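# Load two AA batteries into a remote's battery bay

## Task

Insert both AA batteries into the remote control's open battery compartment so that each one faces the correct polarity and sits fully home, compressed against its spring contact; the remote itself may be repositioned to help.

## Robot and tools

Robot: two arms, left_arm and right_arm, each ending in a parallel two-finger gripper. Base positions in the scene frame: left_arm (+0.007, +0.288, -0.001) m, right_arm (+0.007, -0.274, -0.003) m, both nearly unrotated. Scene frame: origin at table-top height midway between the arms, a little behind the near table edge; +x points out over the table, +y toward left_arm, +z up. Arm names do not match image left/right. Gripper axes: fingers extend along its +z and open/close along its y. end_effector_position is the point between the finger pads, just under 1 cm behind the tips; reported positions and orientations can be a few cm off, worse at long reach.

Rows: every motion command is a row of 14 numbers in [-1, 1]: dx, dy, dz, rx, ry, rz, opening for left_arm, then the same seven for right_arm. Both arms are always in the row. The six pose numbers are an offset, not a pose: they count from that arm's current Hand target (shown in results) and are measured along that Hand target's own axes. Scale: 1.0 = 0.6 m for dx/dy/dz and 180 degrees for rotation; rx, ry, rz form one rotation vector. Sending six zeros re-commands the present Hand target. Repeating a nonzero offset moves the target further. Opening is absolute: +1 fully open (about 87 mm between pads), +0.5 about 69 mm, 0 about 43 mm, -0.5 about 18 mm, -1 closed. A 0 in the opening slot is a real command, so resend the current value to leave a gripper alone.

execute_actions(actions, cameras): actions is a list of actions; each action is a list of up to 15 rows, one per 1/30 s step, and a short action repeats its last row. All rows of an action count from the Hand target at the action's start. An empty actions list returns state plus camera images. cameras: list of names, ["all"], or [] (unknown names invalidate the call).

move(target, speed, blend, opening_speed, blocking, cameras): target is one 14-number row or a list of up to 15 rows; every row is an offset from the same starting Hand targets, not from the previous row. Paths are straight, take 0.5 to 10 s, and do not avoid obstacles or the other arm. speed in m/s, 0.002 to 2.9 (default 0.25), one value or one per target; rotation limited to twice that in rad/s. blend in metres rounds corners of a list (0 = stop at each). opening_speed (0.2 or more per second on the -1..+1 scale) ramps the fingers. blocking=false returns early while the move continues. The result adds a "move:" line: done, off_target, moving, held or fault, plus limits (paced = pose clipped, held = steps withheld). done means within 10 mm and 2 degrees; it says nothing about contact.

wait(seconds 0 to 10): lets time pass holding commands. stop(): brakes a running move. zoom_image(camera, region [x0,y0,x1,y1], at most 504x504 pixels) enlarges part of a camera's newest image. finished_scene(scene): ends the current scene, given its number; irreversible, and the goal must hold with the robot released.

Cameras: cam_head_left, cam_head_right (896x504, wide), cam_high, cam_low, cam_left_wrist, cam_right_wrist. Two are mounted on a beam behind the arms.

Results: per-arm end_effector_position (m) and end_effector_quat_wxyz in the scene frame, Hand target, Joint positions (waist, shoulder, elbow, wrist pitch, wrist yaw, wrist roll, then gripper 0 closed to 1 open), Joint torques (offset, noisy, include arm weight; joints 1 to 3 wrap at ±28 N m), grip_measured on the command scale (may be off by about 0.043), Tool commands, and step readings for action calls. Joint velocities 'within noise' means at rest.

Behaviour: orientation commands are clipped to 40 degrees from the current one per step. Grippers often settle short of or below the target, or tilted, especially at long reach; check after each move and send the missing offset. Tiny moves may not happen or may go sideways. To grip, command an opening about 0.04 below the grip_measured value at first contact; each pad pushes up to about 20 N. Batteries are small, so check the gap. A blocked arm keeps pressing; release it by commanding the target back past the gripper. Faster moves and targets far past contact press harder.

Avoid: dropping batteries or the remote, letting go of something still moving, anything falling off the table, fast impacts, hard presses, the grippers or wrist cameras touching each other, one gripper closing on the other's fingers, strain on camera cables, and contact with the bar under the bases, the plate behind it and the low rail (up to about 3 cm high). Do not route paths near an arm's own base. Long stretched holds or pushing at unreachable poses heat motors: MOTOR HOT at 75 °C, fold and idle at 90 °C, collapse at 100 °C. Joint ranges (rad): waist -2.618..3.054, shoulder 0..3.142, elbow 0..3.142 (straight 2.901), wrist pitch and yaw -1.571..1.571, wrist roll -2.094..2.094. The scene keeps running while you think, and loose objects may occasionally be nudged.

Each tool is called after "Request:" as a command line: name --argument value for each argument, lists and objects as JSON in quotes; but a table of rows of numbers goes row by row, as --pt "numbers of a row", without its own name.

## Session

Request:
execute_actions --actions '[]'

Scene clock: 0.00 s.
left_arm: end_effector_position=(+0.4139, +0.3340, +0.0330) grip_measured=+1.000 end_effector_quat_wxyz=(+0.553, -0.120, +0.817, +0.113) | right_arm: end_effector_position=(+0.4045, -0.2881, +0.0349) grip_measured=+1.000 end_effector_quat_wxyz=(+0.573, +0.049, +0.815, -0.065)
Joint positions: left_arm=[-0.054 1.684 0.492 0.819 -0.336 -0.094 1] | right_arm=[0.106 1.695 0.418 0.925 0.254 -0.009 1]
Joint velocities: within noise
Joint torques (N m): no reading
Heat: left arm: 39 °C; right arm: 38 °C.
Hand target: left_arm +0.4164, +0.3346, +0.0384; +0.559, -0.121, +0.812, +0.113 | right_arm +0.4091, -0.2863, +0.0428; +0.584, +0.048, +0.808, -0.062
Tool commands: left_gripper/opening=+1.0 right_gripper/opening=+1.0

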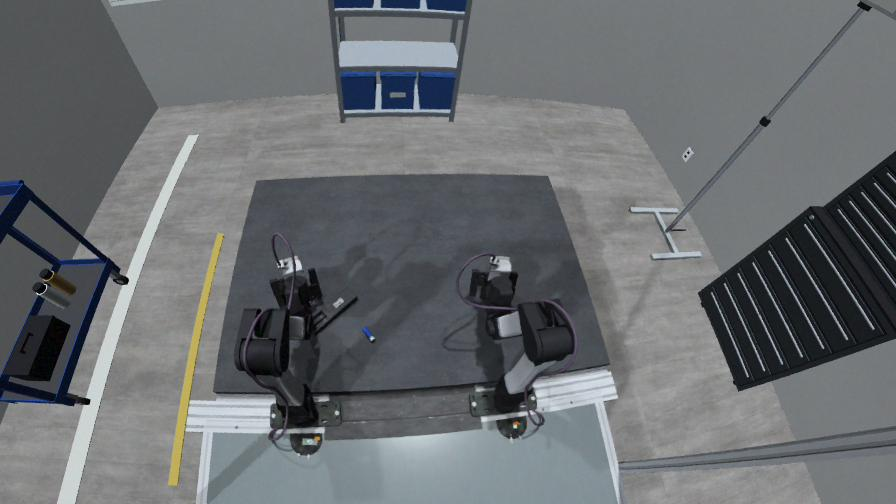

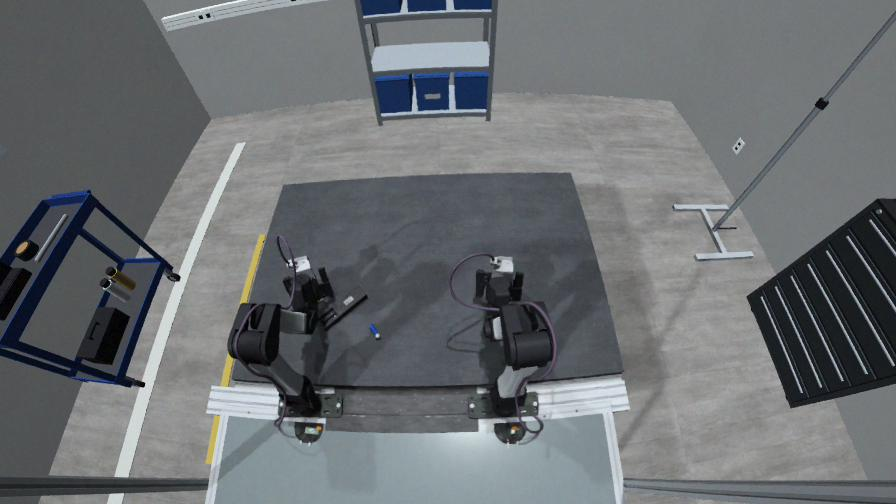

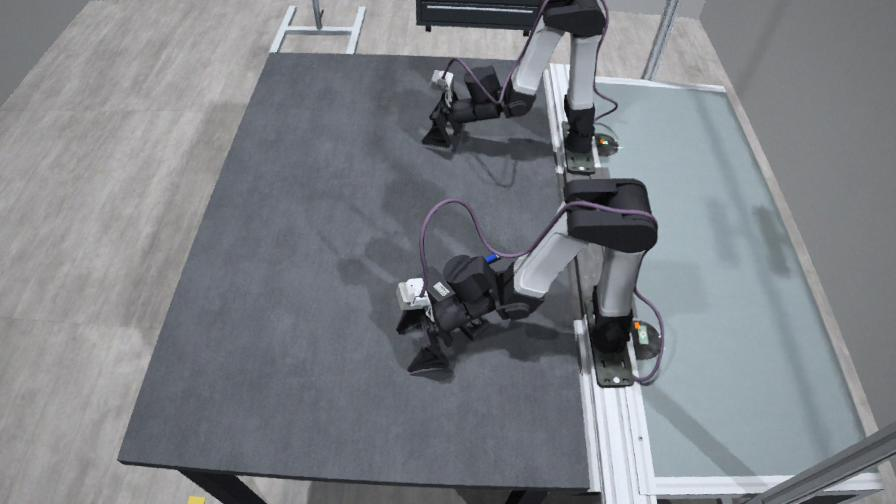

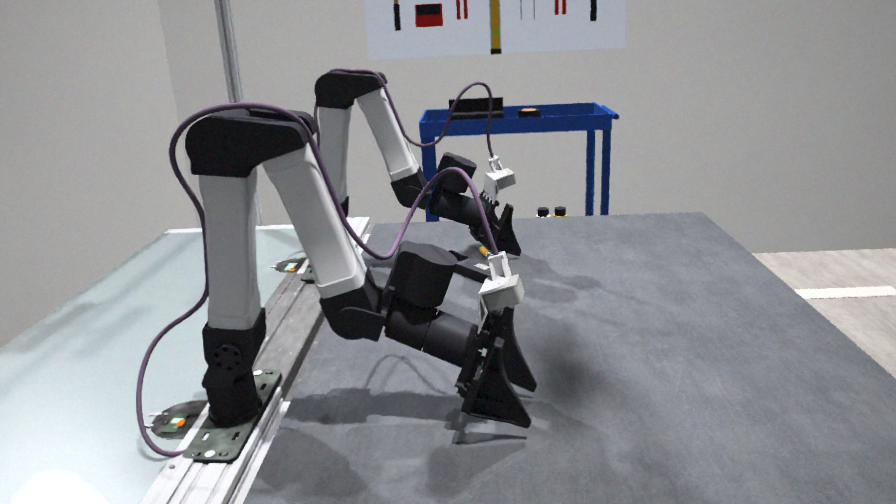

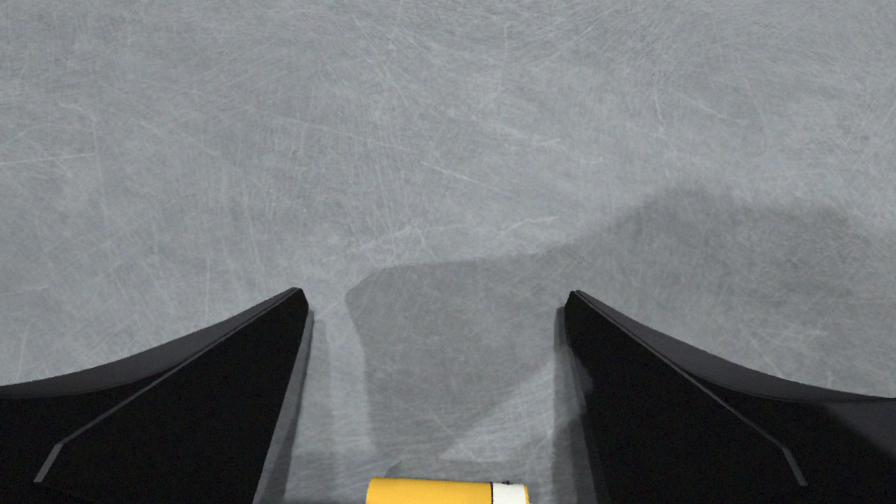

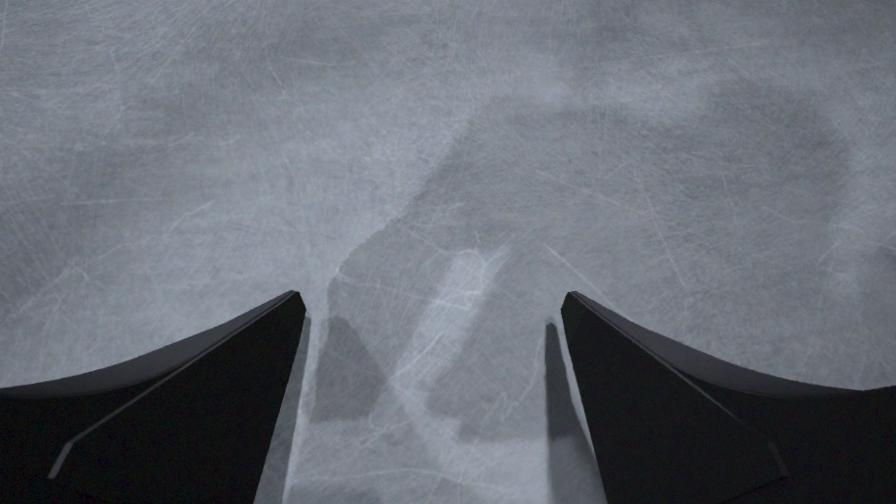

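Request:
zoom_image --camera "cam_head_left" --region '[270, 260, 410, 360]'

Request:
zoom_image --camera "cam_head_right" --region '[280, 260, 420, 360]'

Request:
zoom_image --camera "cam_low" --region '[400, 200, 580, 310]'

Request:
zoom_image --camera "cam_high" --region '[380, 220, 560, 380]'

Scaled by 3.600 from the camera's 896x504 image, which has a finer 1280x720 frame.

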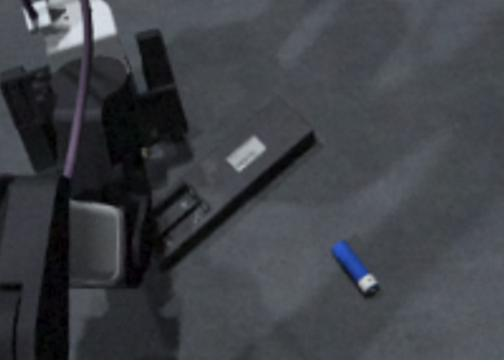

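Scaled by 3.600 from the camera's 896x504 image, which has a finer 1280x720 frame.

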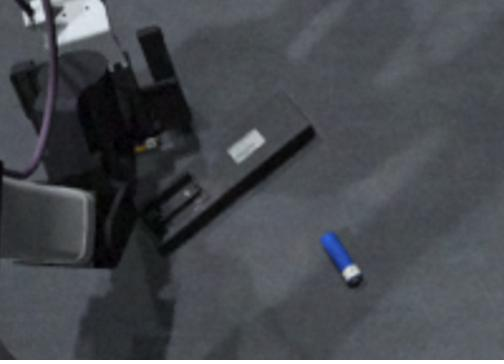

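Scaled by 2.800 from the camera's 896x504 image, which has a finer 1280x720 frame.

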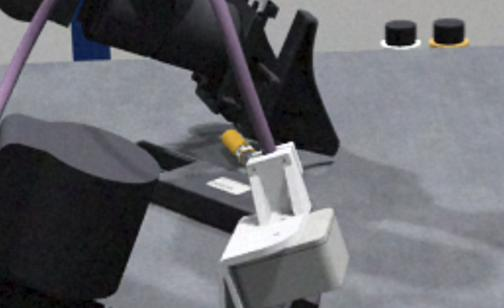

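Scaled by 2.800 from the camera's 896x504 image, which has a finer 1280x720 frame.

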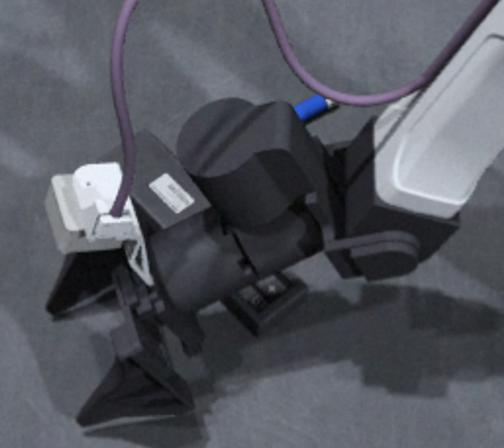

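Request:
move --pt "-0.3083 0.0293 -0.1785 0.04 0.19 0.04 1.0 0 0 0 0 0 0 1.0" --pt "-0.35 -0.1028 -0.42 0.0769 0.380 0.0823 1.0 0 0 0 0 0 0 1.0" --blend '[0.05, 0]' --speed 0.25 --cameras '["all"]'

Scene clock: 34.73 s.
left_arm: end_effector_position=(+0.2966, +0.2100, +0.3203) grip_measured=+1.000 end_effector_quat_wxyz=(+0.275, +0.002, +0.959, -0.061) | right_arm: end_effector_position=(+0.4045, -0.2881, +0.0349) grip_measured=+1.000 end_effector_quat_wxyz=(+0.573, +0.049, +0.815, -0.065)
Joint positions: left_arm=[-0.259 1.53 2.093 -1.535 0.003 -0.222 1] | right_arm=[0.106 1.695 0.418 0.925 0.254 -0.009 1]
Joint torques (N m): left_arm=[0.85 -5.7 4.14 1.3 0.22 0] | right_arm=[0.64 -6.32 5.31 1.85 0.05 -0.02]
Heat: left arm: 42 °C; right arm: 40 °C.
Hand target: left_arm +0.2867, +0.2109, +0.3200; +0.000, +0.000, +1.000, +0.000 | right_arm +0.4091, -0.2863, +0.0428; +0.584, +0.048, +0.808, -0.062
Off the commanded pose: left_arm 0.010 m, 33 deg | right_arm 0.009 m, 1 deg.
joint sent to its limit (left arm) — joint 4 (wrist pitch), lower limit. The joint targets are off in orientation, not in position.
move: off_target (left_arm)

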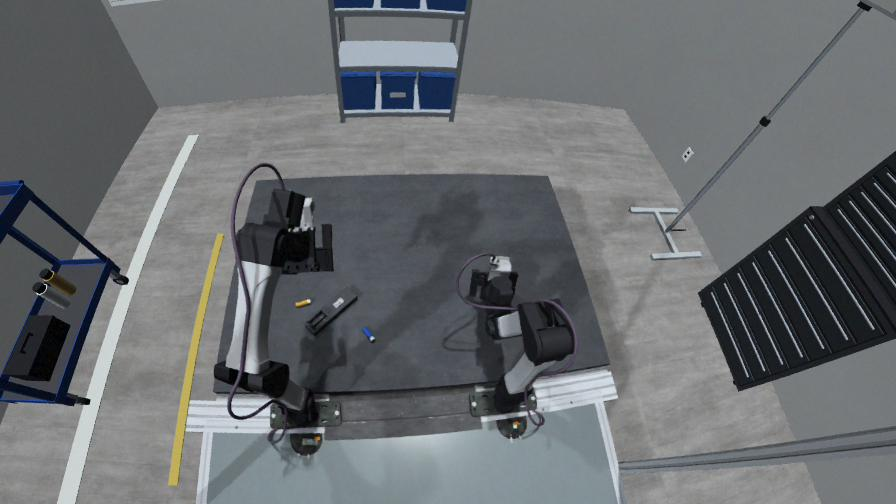

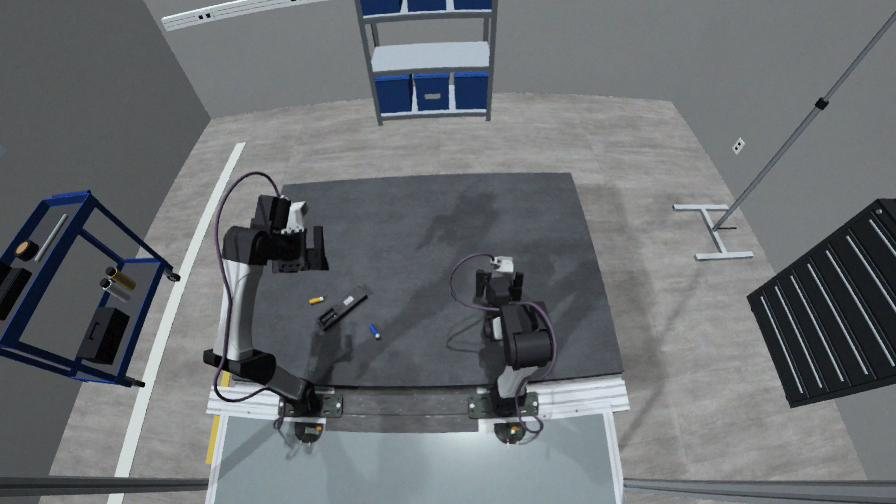

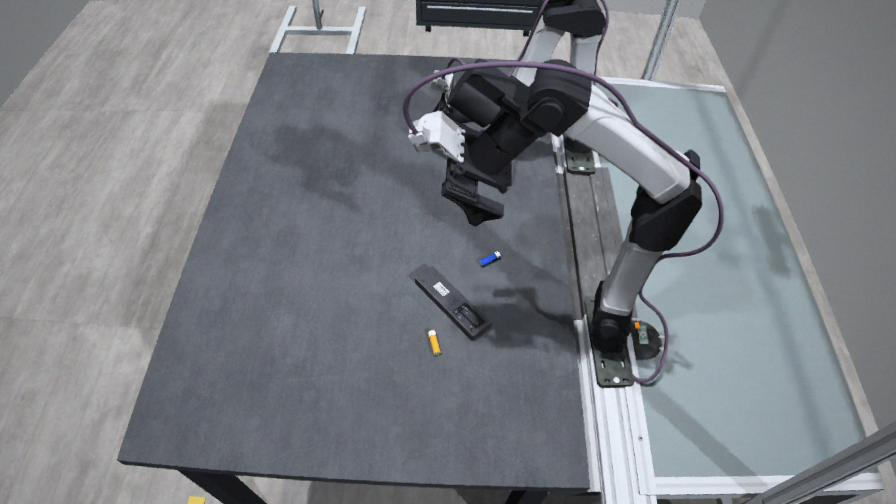

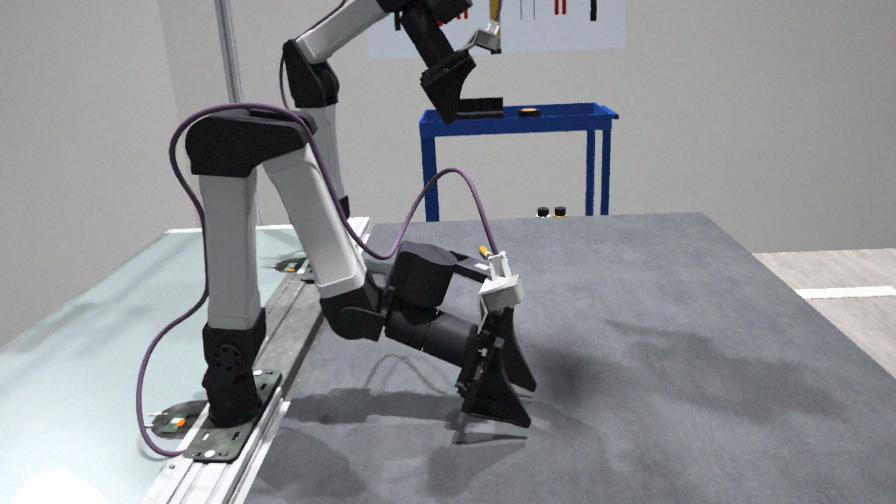

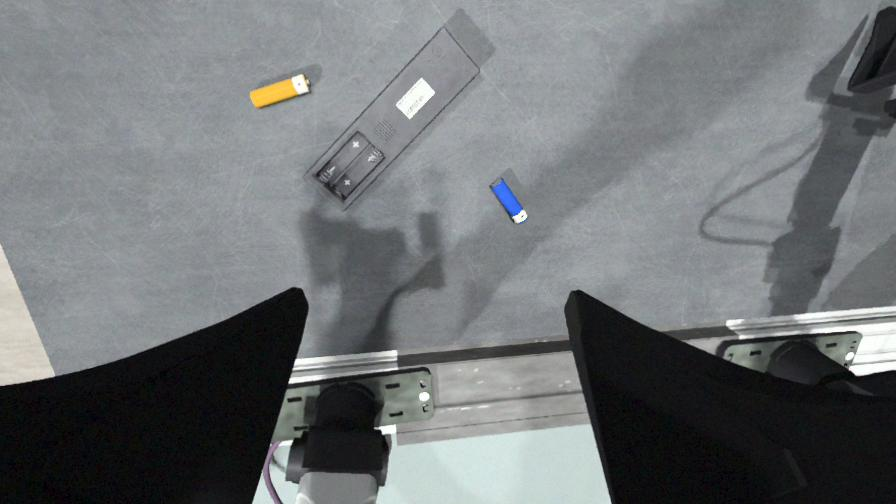

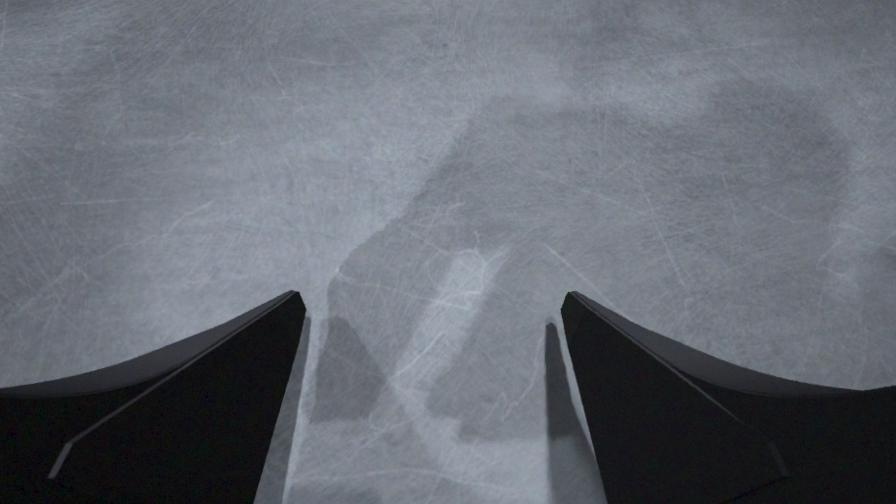

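Request:
zoom_image --camera "cam_left_wrist" --region '[240, 0, 560, 240]'

Request:
zoom_image --camera "cam_left_wrist" --region '[290, 110, 410, 220]'

Request:
zoom_image --camera "cam_high" --region '[390, 230, 530, 370]'

Scaled by 1.575 from the camera's 896x504 image, which has a finer 1280x720 frame.

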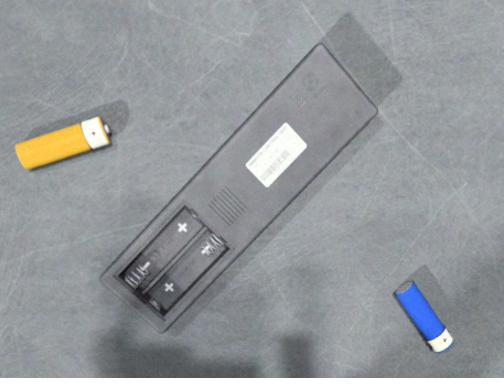

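Scaled by 4.200 from the camera's 896x504 image, which has a finer 1280x720 frame.

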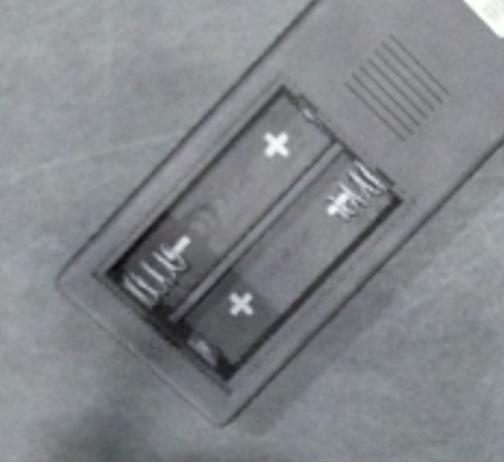

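Scaled by 3.600 from the camera's 896x504 image, which has a finer 1280x720 frame.

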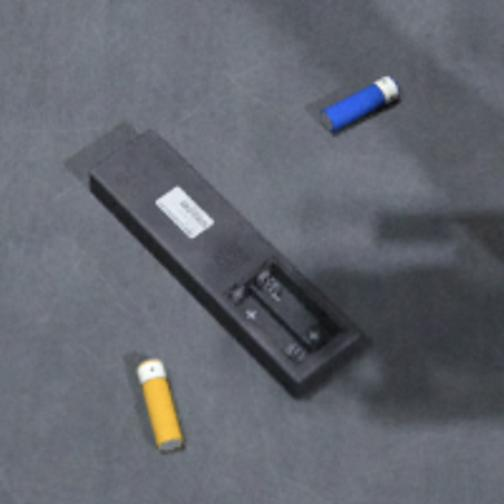

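Request:
zoom_image --camera "cam_left_wrist" --region '[240, 330, 480, 504]'

Request:
zoom_image --camera "cam_left_wrist" --region '[690, 290, 896, 460]'

Scaled by 2.100 from the camera's 896x504 image, which has a finer 1280x720 frame.

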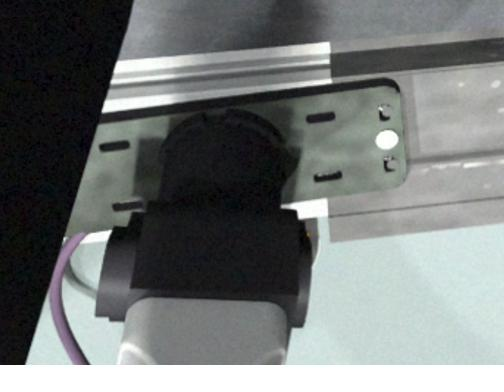

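Scaled by 2.447 from the camera's 896x504 image, which has a finer 1280x720 frame.

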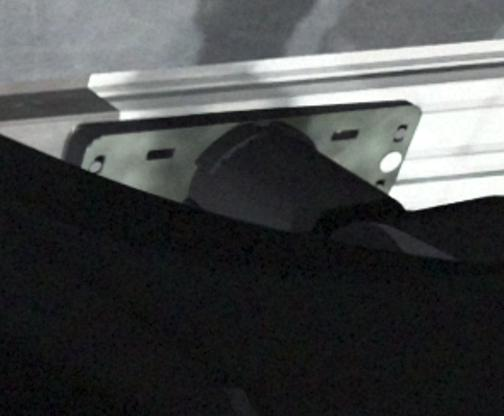

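Request:
move --target '[0.0562, 0.0852, 0.385, 0, -0.2944, 0, 1.0, 0,0,0,0,0,0,1.0]' --speed 0.2 --cameras '["cam_left_wrist", "cam_high"]'

Scene clock: 166.73 s.
left_arm: end_effector_position=(+0.2520, +0.2575, +0.0934) grip_measured=+1.000 end_effector_quat_wxyz=(+0.446, +0.001, +0.895, -0.010) | right_arm: end_effector_position=(+0.4045, -0.2881, +0.0349) grip_measured=+1.000 end_effector_quat_wxyz=(+0.573, +0.049, +0.815, -0.065)
Joint positions: left_arm=[-0.225 0.68 0.444 -0.391 -0.127 -0.128 1] | right_arm=[0.106 1.695 0.418 0.925 0.254 -0.009 1]
Joint torques (N m): left_arm=[0.79 0.14 6.48 2.23 -0.18 0.13] | right_arm=[0.66 -6.35 5.33 1.84 0.06 -0.02]
Heat: left arm: 44 °C; right arm: 42 °C.
Hand target: left_arm +0.2532, +0.2618, +0.0891; +0.447, +0.000, +0.895, +0.000 | right_arm +0.4091, -0.2863, +0.0428; +0.584, +0.048, +0.808, -0.062
Off the commanded pose: left_arm 0.006 m, 1 deg | right_arm 0.009 m, 1 deg.
move: done
Images, in order (width x height): cam_high 896x504, cam_left_wrist 896x504.

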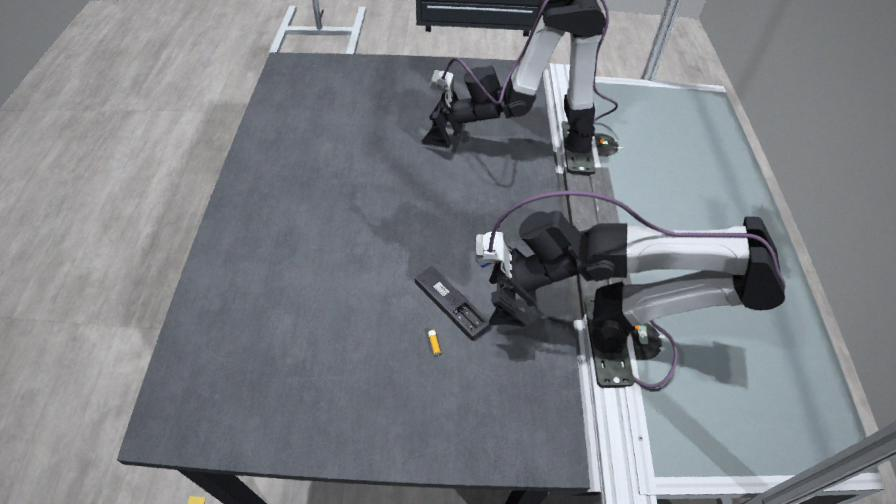

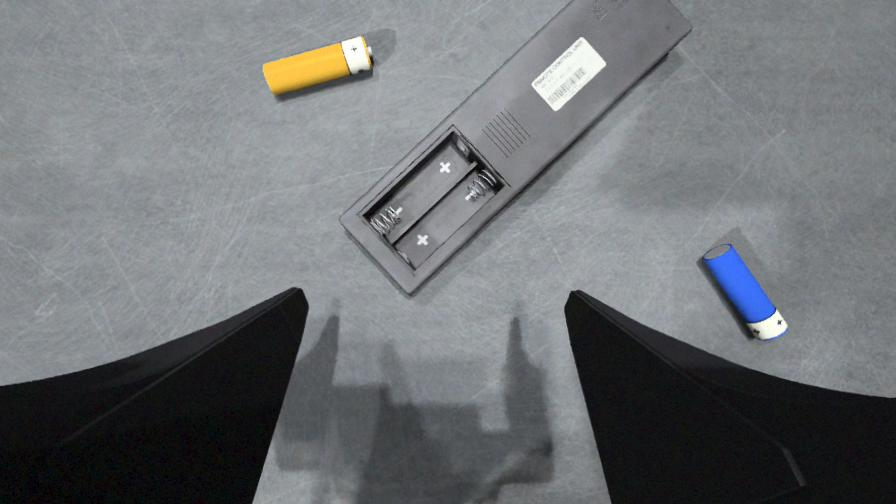

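Request:
zoom_image --camera "cam_left_wrist" --region '[330, 110, 530, 300]'

Request:
zoom_image --camera "cam_left_wrist" --region '[250, 20, 400, 120]'

Request:
zoom_image --camera "cam_left_wrist" --region '[680, 230, 820, 360]'

Request:
zoom_image --camera "cam_high" --region '[400, 250, 520, 370]'

Scaled by 2.520 from the camera's 896x504 image, which has a finer 1280x720 frame.

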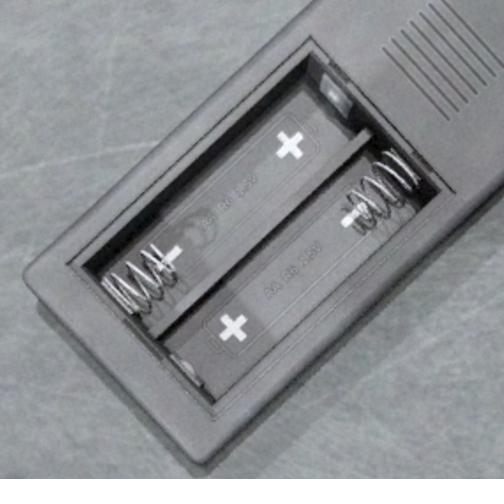

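Scaled by 3.360 from the camera's 896x504 image, which has a finer 1280x720 frame.

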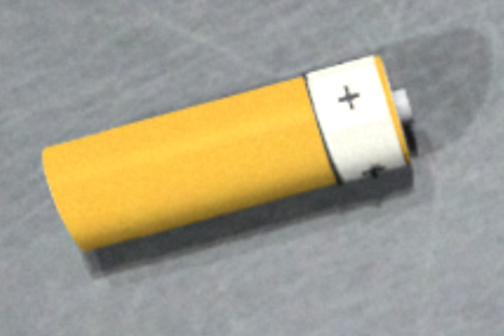

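Scaled by 3.600 from the camera's 896x504 image, which has a finer 1280x720 frame.

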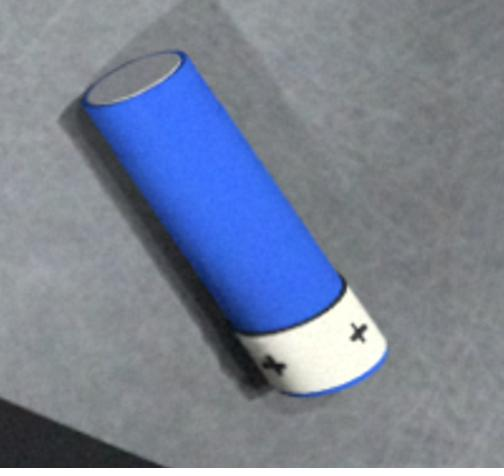

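Scaled by 4.200 from the camera's 896x504 image, which has a finer 1280x720 frame.

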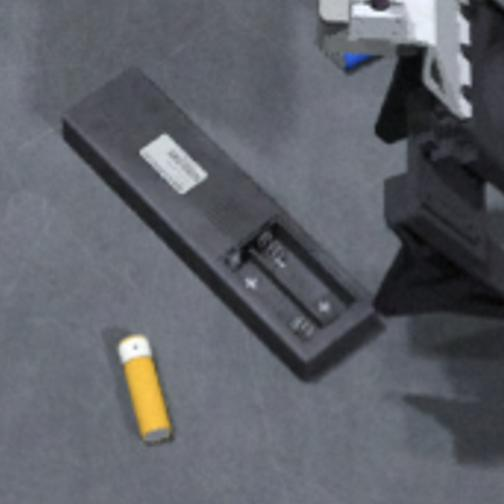

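Request:
move --target '[-0.155, 0.097, 0.1208, 0.1922, 0.2504, 0.3848, 0.0, 0,0,0,0,0,0,1.0]' --speed 0.25 --cameras '["cam_left_wrist", "cam_high", "cam_head_left"]'

Scene clock: 269.37 s.
left_arm: end_effector_position=(+0.3654, +0.3176, +0.1149) grip_measured=+0.000 end_effector_quat_wxyz=(+0.008, +0.603, +0.797, -0.007) | right_arm: end_effector_position=(+0.4045, -0.2881, +0.0349) grip_measured=+1.000 end_effector_quat_wxyz=(+0.573, +0.049, +0.815, -0.065)
Joint positions: left_arm=[-0.044 1.91 1.723 -1.353 0.033 1.286 0.5] | right_arm=[0.106 1.695 0.418 0.925 0.254 -0.009 1]
Joint torques (N m): left_arm=[-0.06 -7.36 9.46 0.14 -0.08 0.17] | right_arm=[0.66 -6.38 5.3 1.85 0.06 -0.02]
Heat: left arm: 40 °C; right arm: 43 °C.
Hand target: left_arm +0.3670, +0.3200, +0.1196; +0.000, +0.609, +0.793, -0.001 | right_arm +0.4091, -0.2863, +0.0428; +0.584, +0.048, +0.808, -0.062
Off the commanded pose: left_arm 0.006 m, 1 deg | right_arm 0.009 m, 1 deg.
move: done
Images, in order (width x height): cam_head_left 896x504, cam_high 896x504, cam_left_wrist 896x504.

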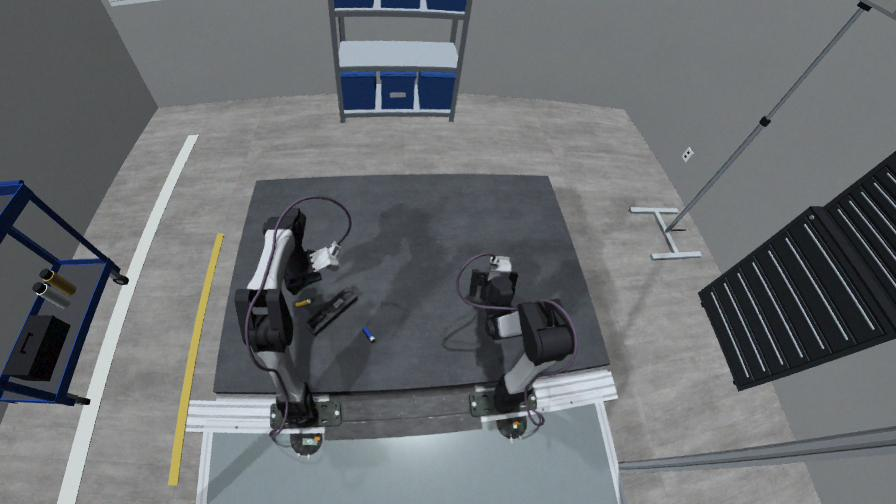

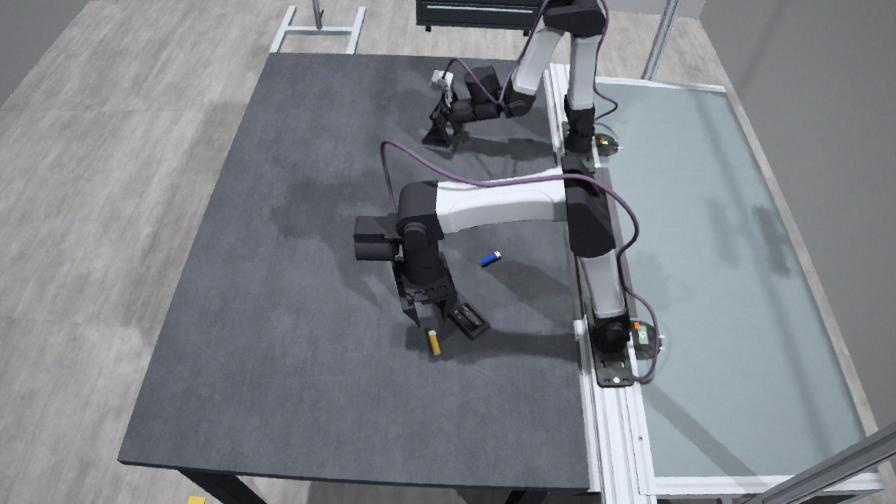

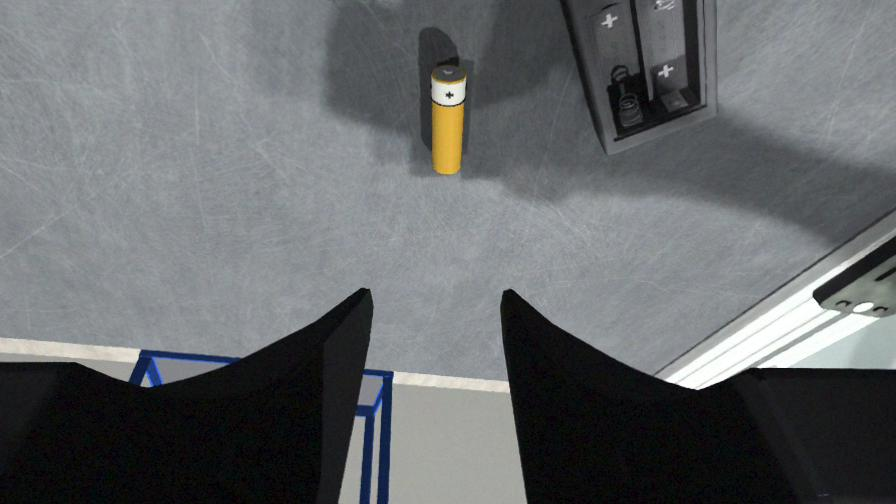

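Request:
move --target '[-0.0167, -0.0057, 0.141, 0, 0, 0.011, 0.0, 0,0,0,0,0,0,1.0]' --speed 0.15 --cameras '["cam_left_wrist", "cam_high", "cam_low"]'

Scene clock: 285.93 s.
left_arm: end_effector_position=(+0.3654, +0.3070, +0.0378) grip_measured=+0.000 end_effector_quat_wxyz=(+0.005, +0.617, +0.787, -0.008) | right_arm: end_effector_position=(+0.4045, -0.2881, +0.0349) grip_measured=+1.000 end_effector_quat_wxyz=(+0.573, +0.049, +0.815, -0.065)
Joint positions: left_arm=[-0.078 1.949 1.468 -1.066 0.03 1.287 0.5] | right_arm=[0.106 1.695 0.418 0.925 0.254 -0.009 1]
Joint torques (N m): left_arm=[0.03 -7.95 5.38 0.55 -0.08 0.15] | right_arm=[0.64 -6.37 5.3 1.84 0.07 -0.02]
Heat: left arm: 41 °C; right arm: 43 °C.
Hand target: left_arm +0.3662, +0.3094, +0.0350; +0.000, +0.623, +0.783, -0.001 | right_arm +0.4091, -0.2863, +0.0428; +0.584, +0.048, +0.808, -0.062
Off the commanded pose: left_arm 0.004 m, 1 deg | right_arm 0.009 m, 1 deg.
move: done
Images, in order (width x height): cam_high 896x504, cam_low 896x504, cam_left_wrist 896x504.

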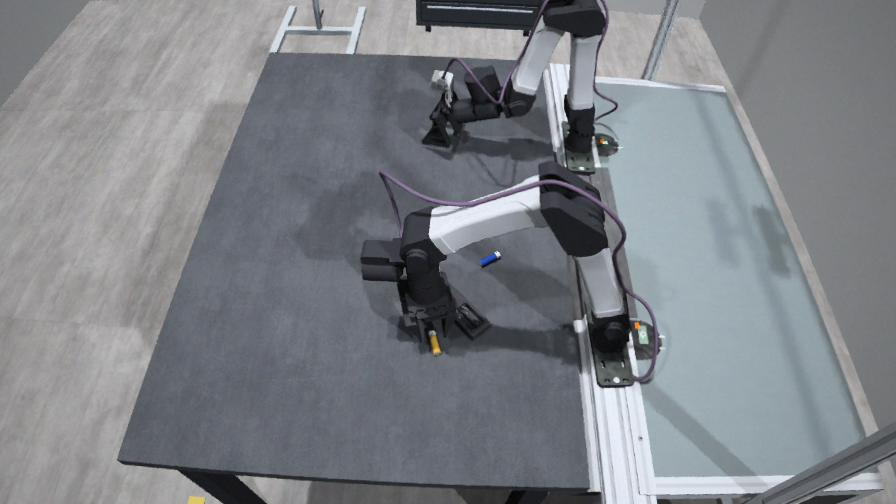

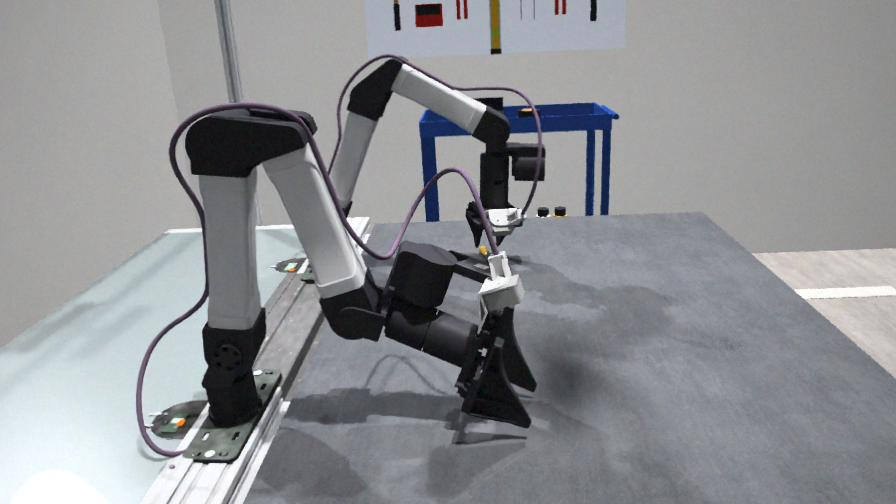

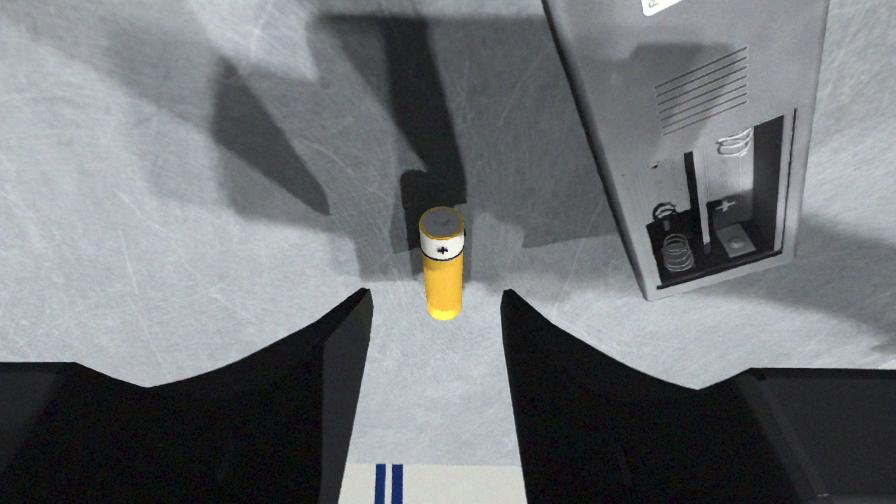

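Request:
move --target '[0, -0.0025, 0.0383, 0, 0, 0, 0.0, 0,0,0,0,0,0,1.0]' --speed 0.06 --cameras '["cam_left_wrist", "cam_low"]'

Scene clock: 294.57 s.
left_arm: end_effector_position=(+0.3650, +0.3073, +0.0172) grip_measured=+0.000 end_effector_quat_wxyz=(+0.006, +0.617, +0.787, -0.006) | right_arm: end_effector_position=(+0.4045, -0.2881, +0.0349) grip_measured=+1.000 end_effector_quat_wxyz=(+0.573, +0.049, +0.815, -0.065)
Joint positions: left_arm=[-0.079 1.966 1.407 -0.983 0.028 1.287 0.5] | right_arm=[0.106 1.695 0.418 0.925 0.254 -0.009 1]
Joint torques (N m): left_arm=[-0.06 -7.66 5.01 0.57 -0.08 0.14] | right_arm=[0.62 -6.37 5.35 1.84 0.06 -0.02]
Heat: left arm: 41 °C; right arm: 43 °C.
Hand target: left_arm +0.3648, +0.3091, +0.0121; +0.000, +0.623, +0.783, +0.000 | right_arm +0.4091, -0.2863, +0.0428; +0.584, +0.048, +0.808, -0.062
Off the commanded pose: left_arm 0.005 m, 1 deg | right_arm 0.009 m, 1 deg.
move: done
Images, in order (width x height): cam_low 896x504, cam_left_wrist 896x504.

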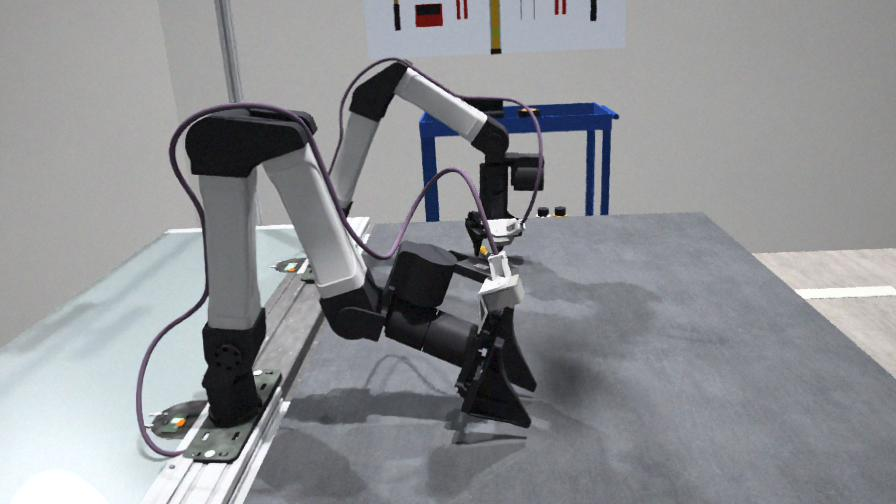

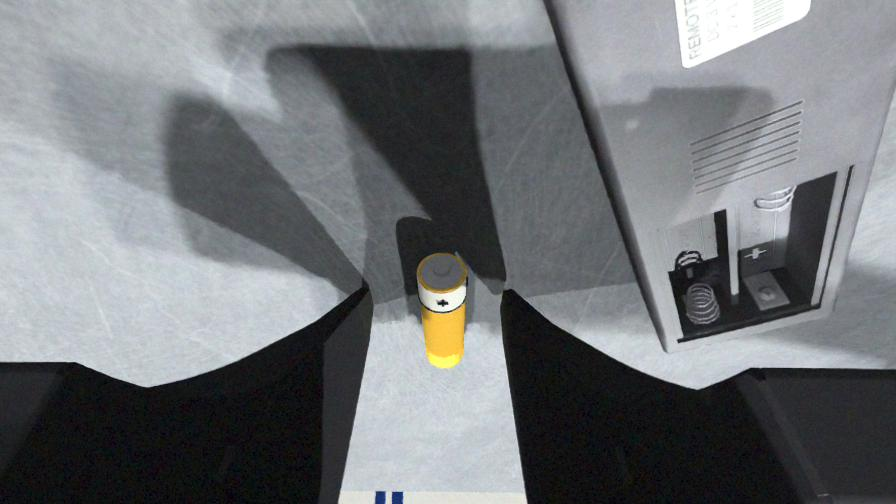

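Request:
move --target '[0, -0.002, 0.01, 0, 0, 0, 0.0, 0,0,0,0,0,0,1.0]' --speed 0.03 --cameras '["cam_left_wrist"]'

Scene clock: 299.60 s.
left_arm: end_effector_position=(+0.3655, +0.3073, +0.0163) grip_measured=+0.000 end_effector_quat_wxyz=(+0.005, +0.619, +0.785, -0.001) | right_arm: end_effector_position=(+0.4045, -0.2881, +0.0349) grip_measured=+1.000 end_effector_quat_wxyz=(+0.573, +0.049, +0.815, -0.065)
Joint positions: left_arm=[-0.084 1.966 1.401 -0.974 0.018 1.287 0.5] | right_arm=[0.106 1.695 0.418 0.925 0.254 -0.009 1]
Joint torques (N m): left_arm=[0.28 -7.3 3.58 0.78 0.05 0.11] | right_arm=[0.64 -6.34 5.33 1.84 0.06 -0.01]
Heat: left arm: 42 °C; right arm: 43 °C.
Hand target: left_arm +0.3635, +0.3088, +0.0061; +0.000, +0.623, +0.783, -0.001 | right_arm +0.4091, -0.2863, +0.0428; +0.584, +0.048, +0.808, -0.062
Off the commanded pose: left_arm 0.010 m, 1 deg | right_arm 0.009 m, 1 deg.
move: done
Images, in order (width x height): cam_left_wrist 896x504.

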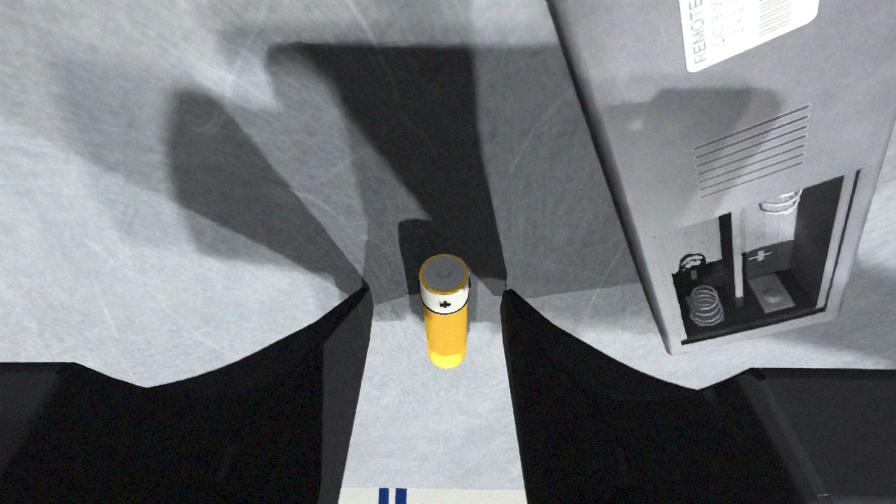

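Request:
move --target '[0, -0.002, -0.0315, 0, 0, 0, 0.0, 0,0,0,0,0,0,1.0]' --speed 0.03 --cameras '["cam_left_wrist"]'

Scene clock: 306.57 s.
left_arm: end_effector_position=(+0.3653, +0.3073, +0.0166) grip_measured=+0.000 end_effector_quat_wxyz=(+0.005, +0.619, +0.785, -0.001) | right_arm: end_effector_position=(+0.4045, -0.2881, +0.0349) grip_measured=+1.000 end_effector_quat_wxyz=(+0.573, +0.049, +0.815, -0.065)
Joint positions: left_arm=[-0.084 1.965 1.401 -0.975 0.018 1.287 0.5] | right_arm=[0.106 1.695 0.418 0.925 0.254 -0.009 1]
Joint torques (N m): left_arm=[0.23 -9.52 7.34 0.09 0.03 0.14] | right_arm=[0.62 -6.35 5.33 1.84 0.06 -0.02]
Heat: left arm: 42 °C; right arm: 43 °C.
Hand target: left_arm +0.3624, +0.3085, +0.0250; +0.000, +0.623, +0.783, -0.001 | right_arm +0.4091, -0.2863, +0.0428; +0.584, +0.048, +0.808, -0.062
Off the commanded pose: left_arm 0.009 m, 1 deg | right_arm 0.009 m, 1 deg.
move: done
Images, in order (width x height): cam_left_wrist 896x504.

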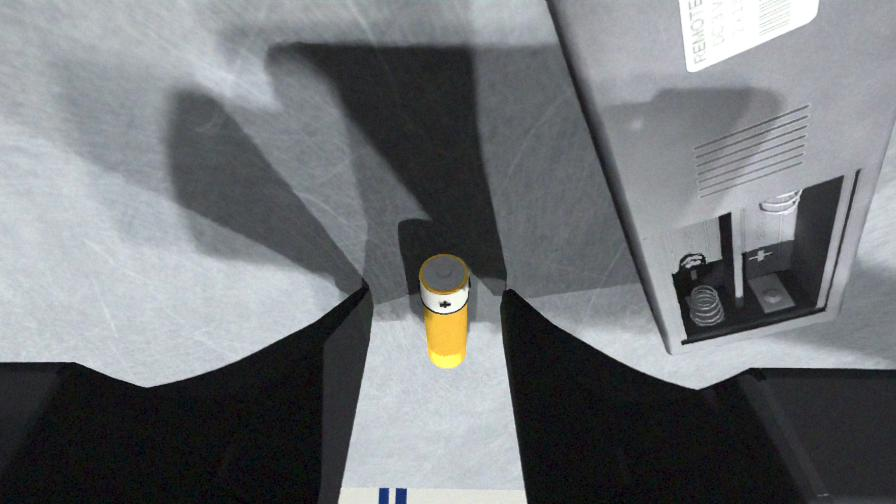

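Request:
move --target '[0, -0.002, -0.0075, 0, 0, 0, 0.0, 0,0,0,0,0,0,1.0]' --speed 0.03 --cameras '[]'

Scene clock: 310.03 s.
left_arm: end_effector_position=(+0.3617, +0.3076, +0.0169) grip_measured=+0.000 end_effector_quat_wxyz=(-0.001, +0.619, +0.785, -0.005) | right_arm: end_effector_position=(+0.4045, -0.2881, +0.0349) grip_measured=+1.000 end_effector_quat_wxyz=(+0.573, +0.049, +0.815, -0.065)
Joint positions: left_arm=[-0.084 1.965 1.401 -0.99 0.018 1.287 0.5] | right_arm=[0.106 1.695 0.418 0.925 0.254 -0.009 1]
Joint torques (N m): left_arm=[0.18 -10.22 7.79 0.08 0.04 0.11] | right_arm=[0.64 -6.34 5.3 1.84 0.06 -0.03]
Heat: left arm: 43 °C; right arm: 43 °C.
Hand target: left_arm +0.3612, +0.3083, +0.0294; +0.000, +0.623, +0.783, -0.001 | right_arm +0.4091, -0.2863, +0.0428; +0.584, +0.048, +0.808, -0.062
Off the commanded pose: left_arm 0.013 m, 1 deg | right_arm 0.009 m, 1 deg.
move: off_target (left_arm)
No camera images: "cameras" was empty.

Request:
move --pt "0 0 -0.05 0 0 0 0.0 0 0 0 0 0 0 1.0" --pt "0 0 0.0215 0 0 0 0.0 0 0 0 0 0 0 1.0" --speed 0.08 --cameras '["cam_left_wrist"]'

Scene clock: 318.73 s.
left_arm: end_effector_position=(+0.3619, +0.3075, +0.0217) grip_measured=+0.000 end_effector_quat_wxyz=(+0.004, +0.619, +0.785, -0.001) | right_arm: end_effector_position=(+0.4045, -0.2881, +0.0349) grip_measured=+1.000 end_effector_quat_wxyz=(+0.573, +0.049, +0.815, -0.065)
Joint positions: left_arm=[-0.084 1.948 1.398 -0.991 0.018 1.287 0.5] | right_arm=[0.106 1.695 0.418 0.925 0.254 -0.009 1]
Joint torques (N m): left_arm=[0.24 -7.62 5.08 0.62 0.06 0.12] | right_arm=[0.64 -6.34 5.3 1.84 0.06 -0.02]
Heat: left arm: 45 °C; right arm: 43 °C.
Hand target: left_arm +0.3612, +0.3082, +0.0165; +0.000, +0.623, +0.783, -0.001 | right_arm +0.4091, -0.2863, +0.0428; +0.584, +0.048, +0.808, -0.062
Off the commanded pose: left_arm 0.005 m, 1 deg | right_arm 0.009 m, 1 deg.
move: done
Images, in order (width x height): cam_left_wrist 896x504.

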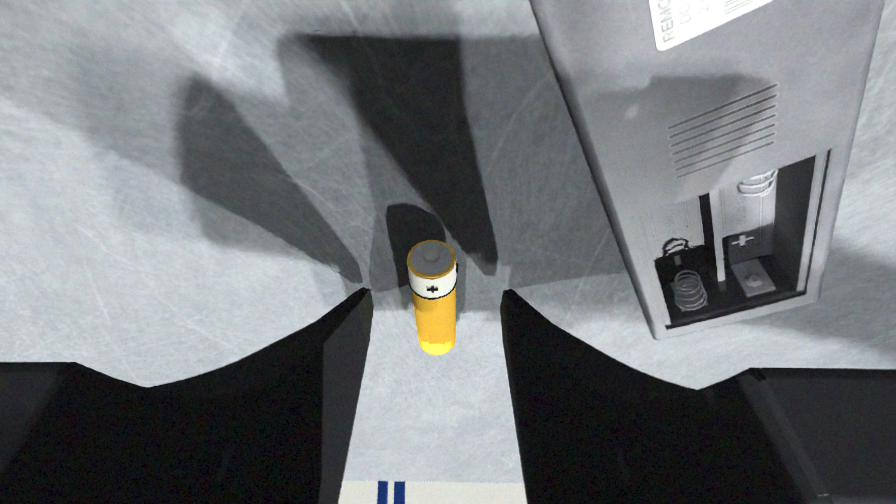

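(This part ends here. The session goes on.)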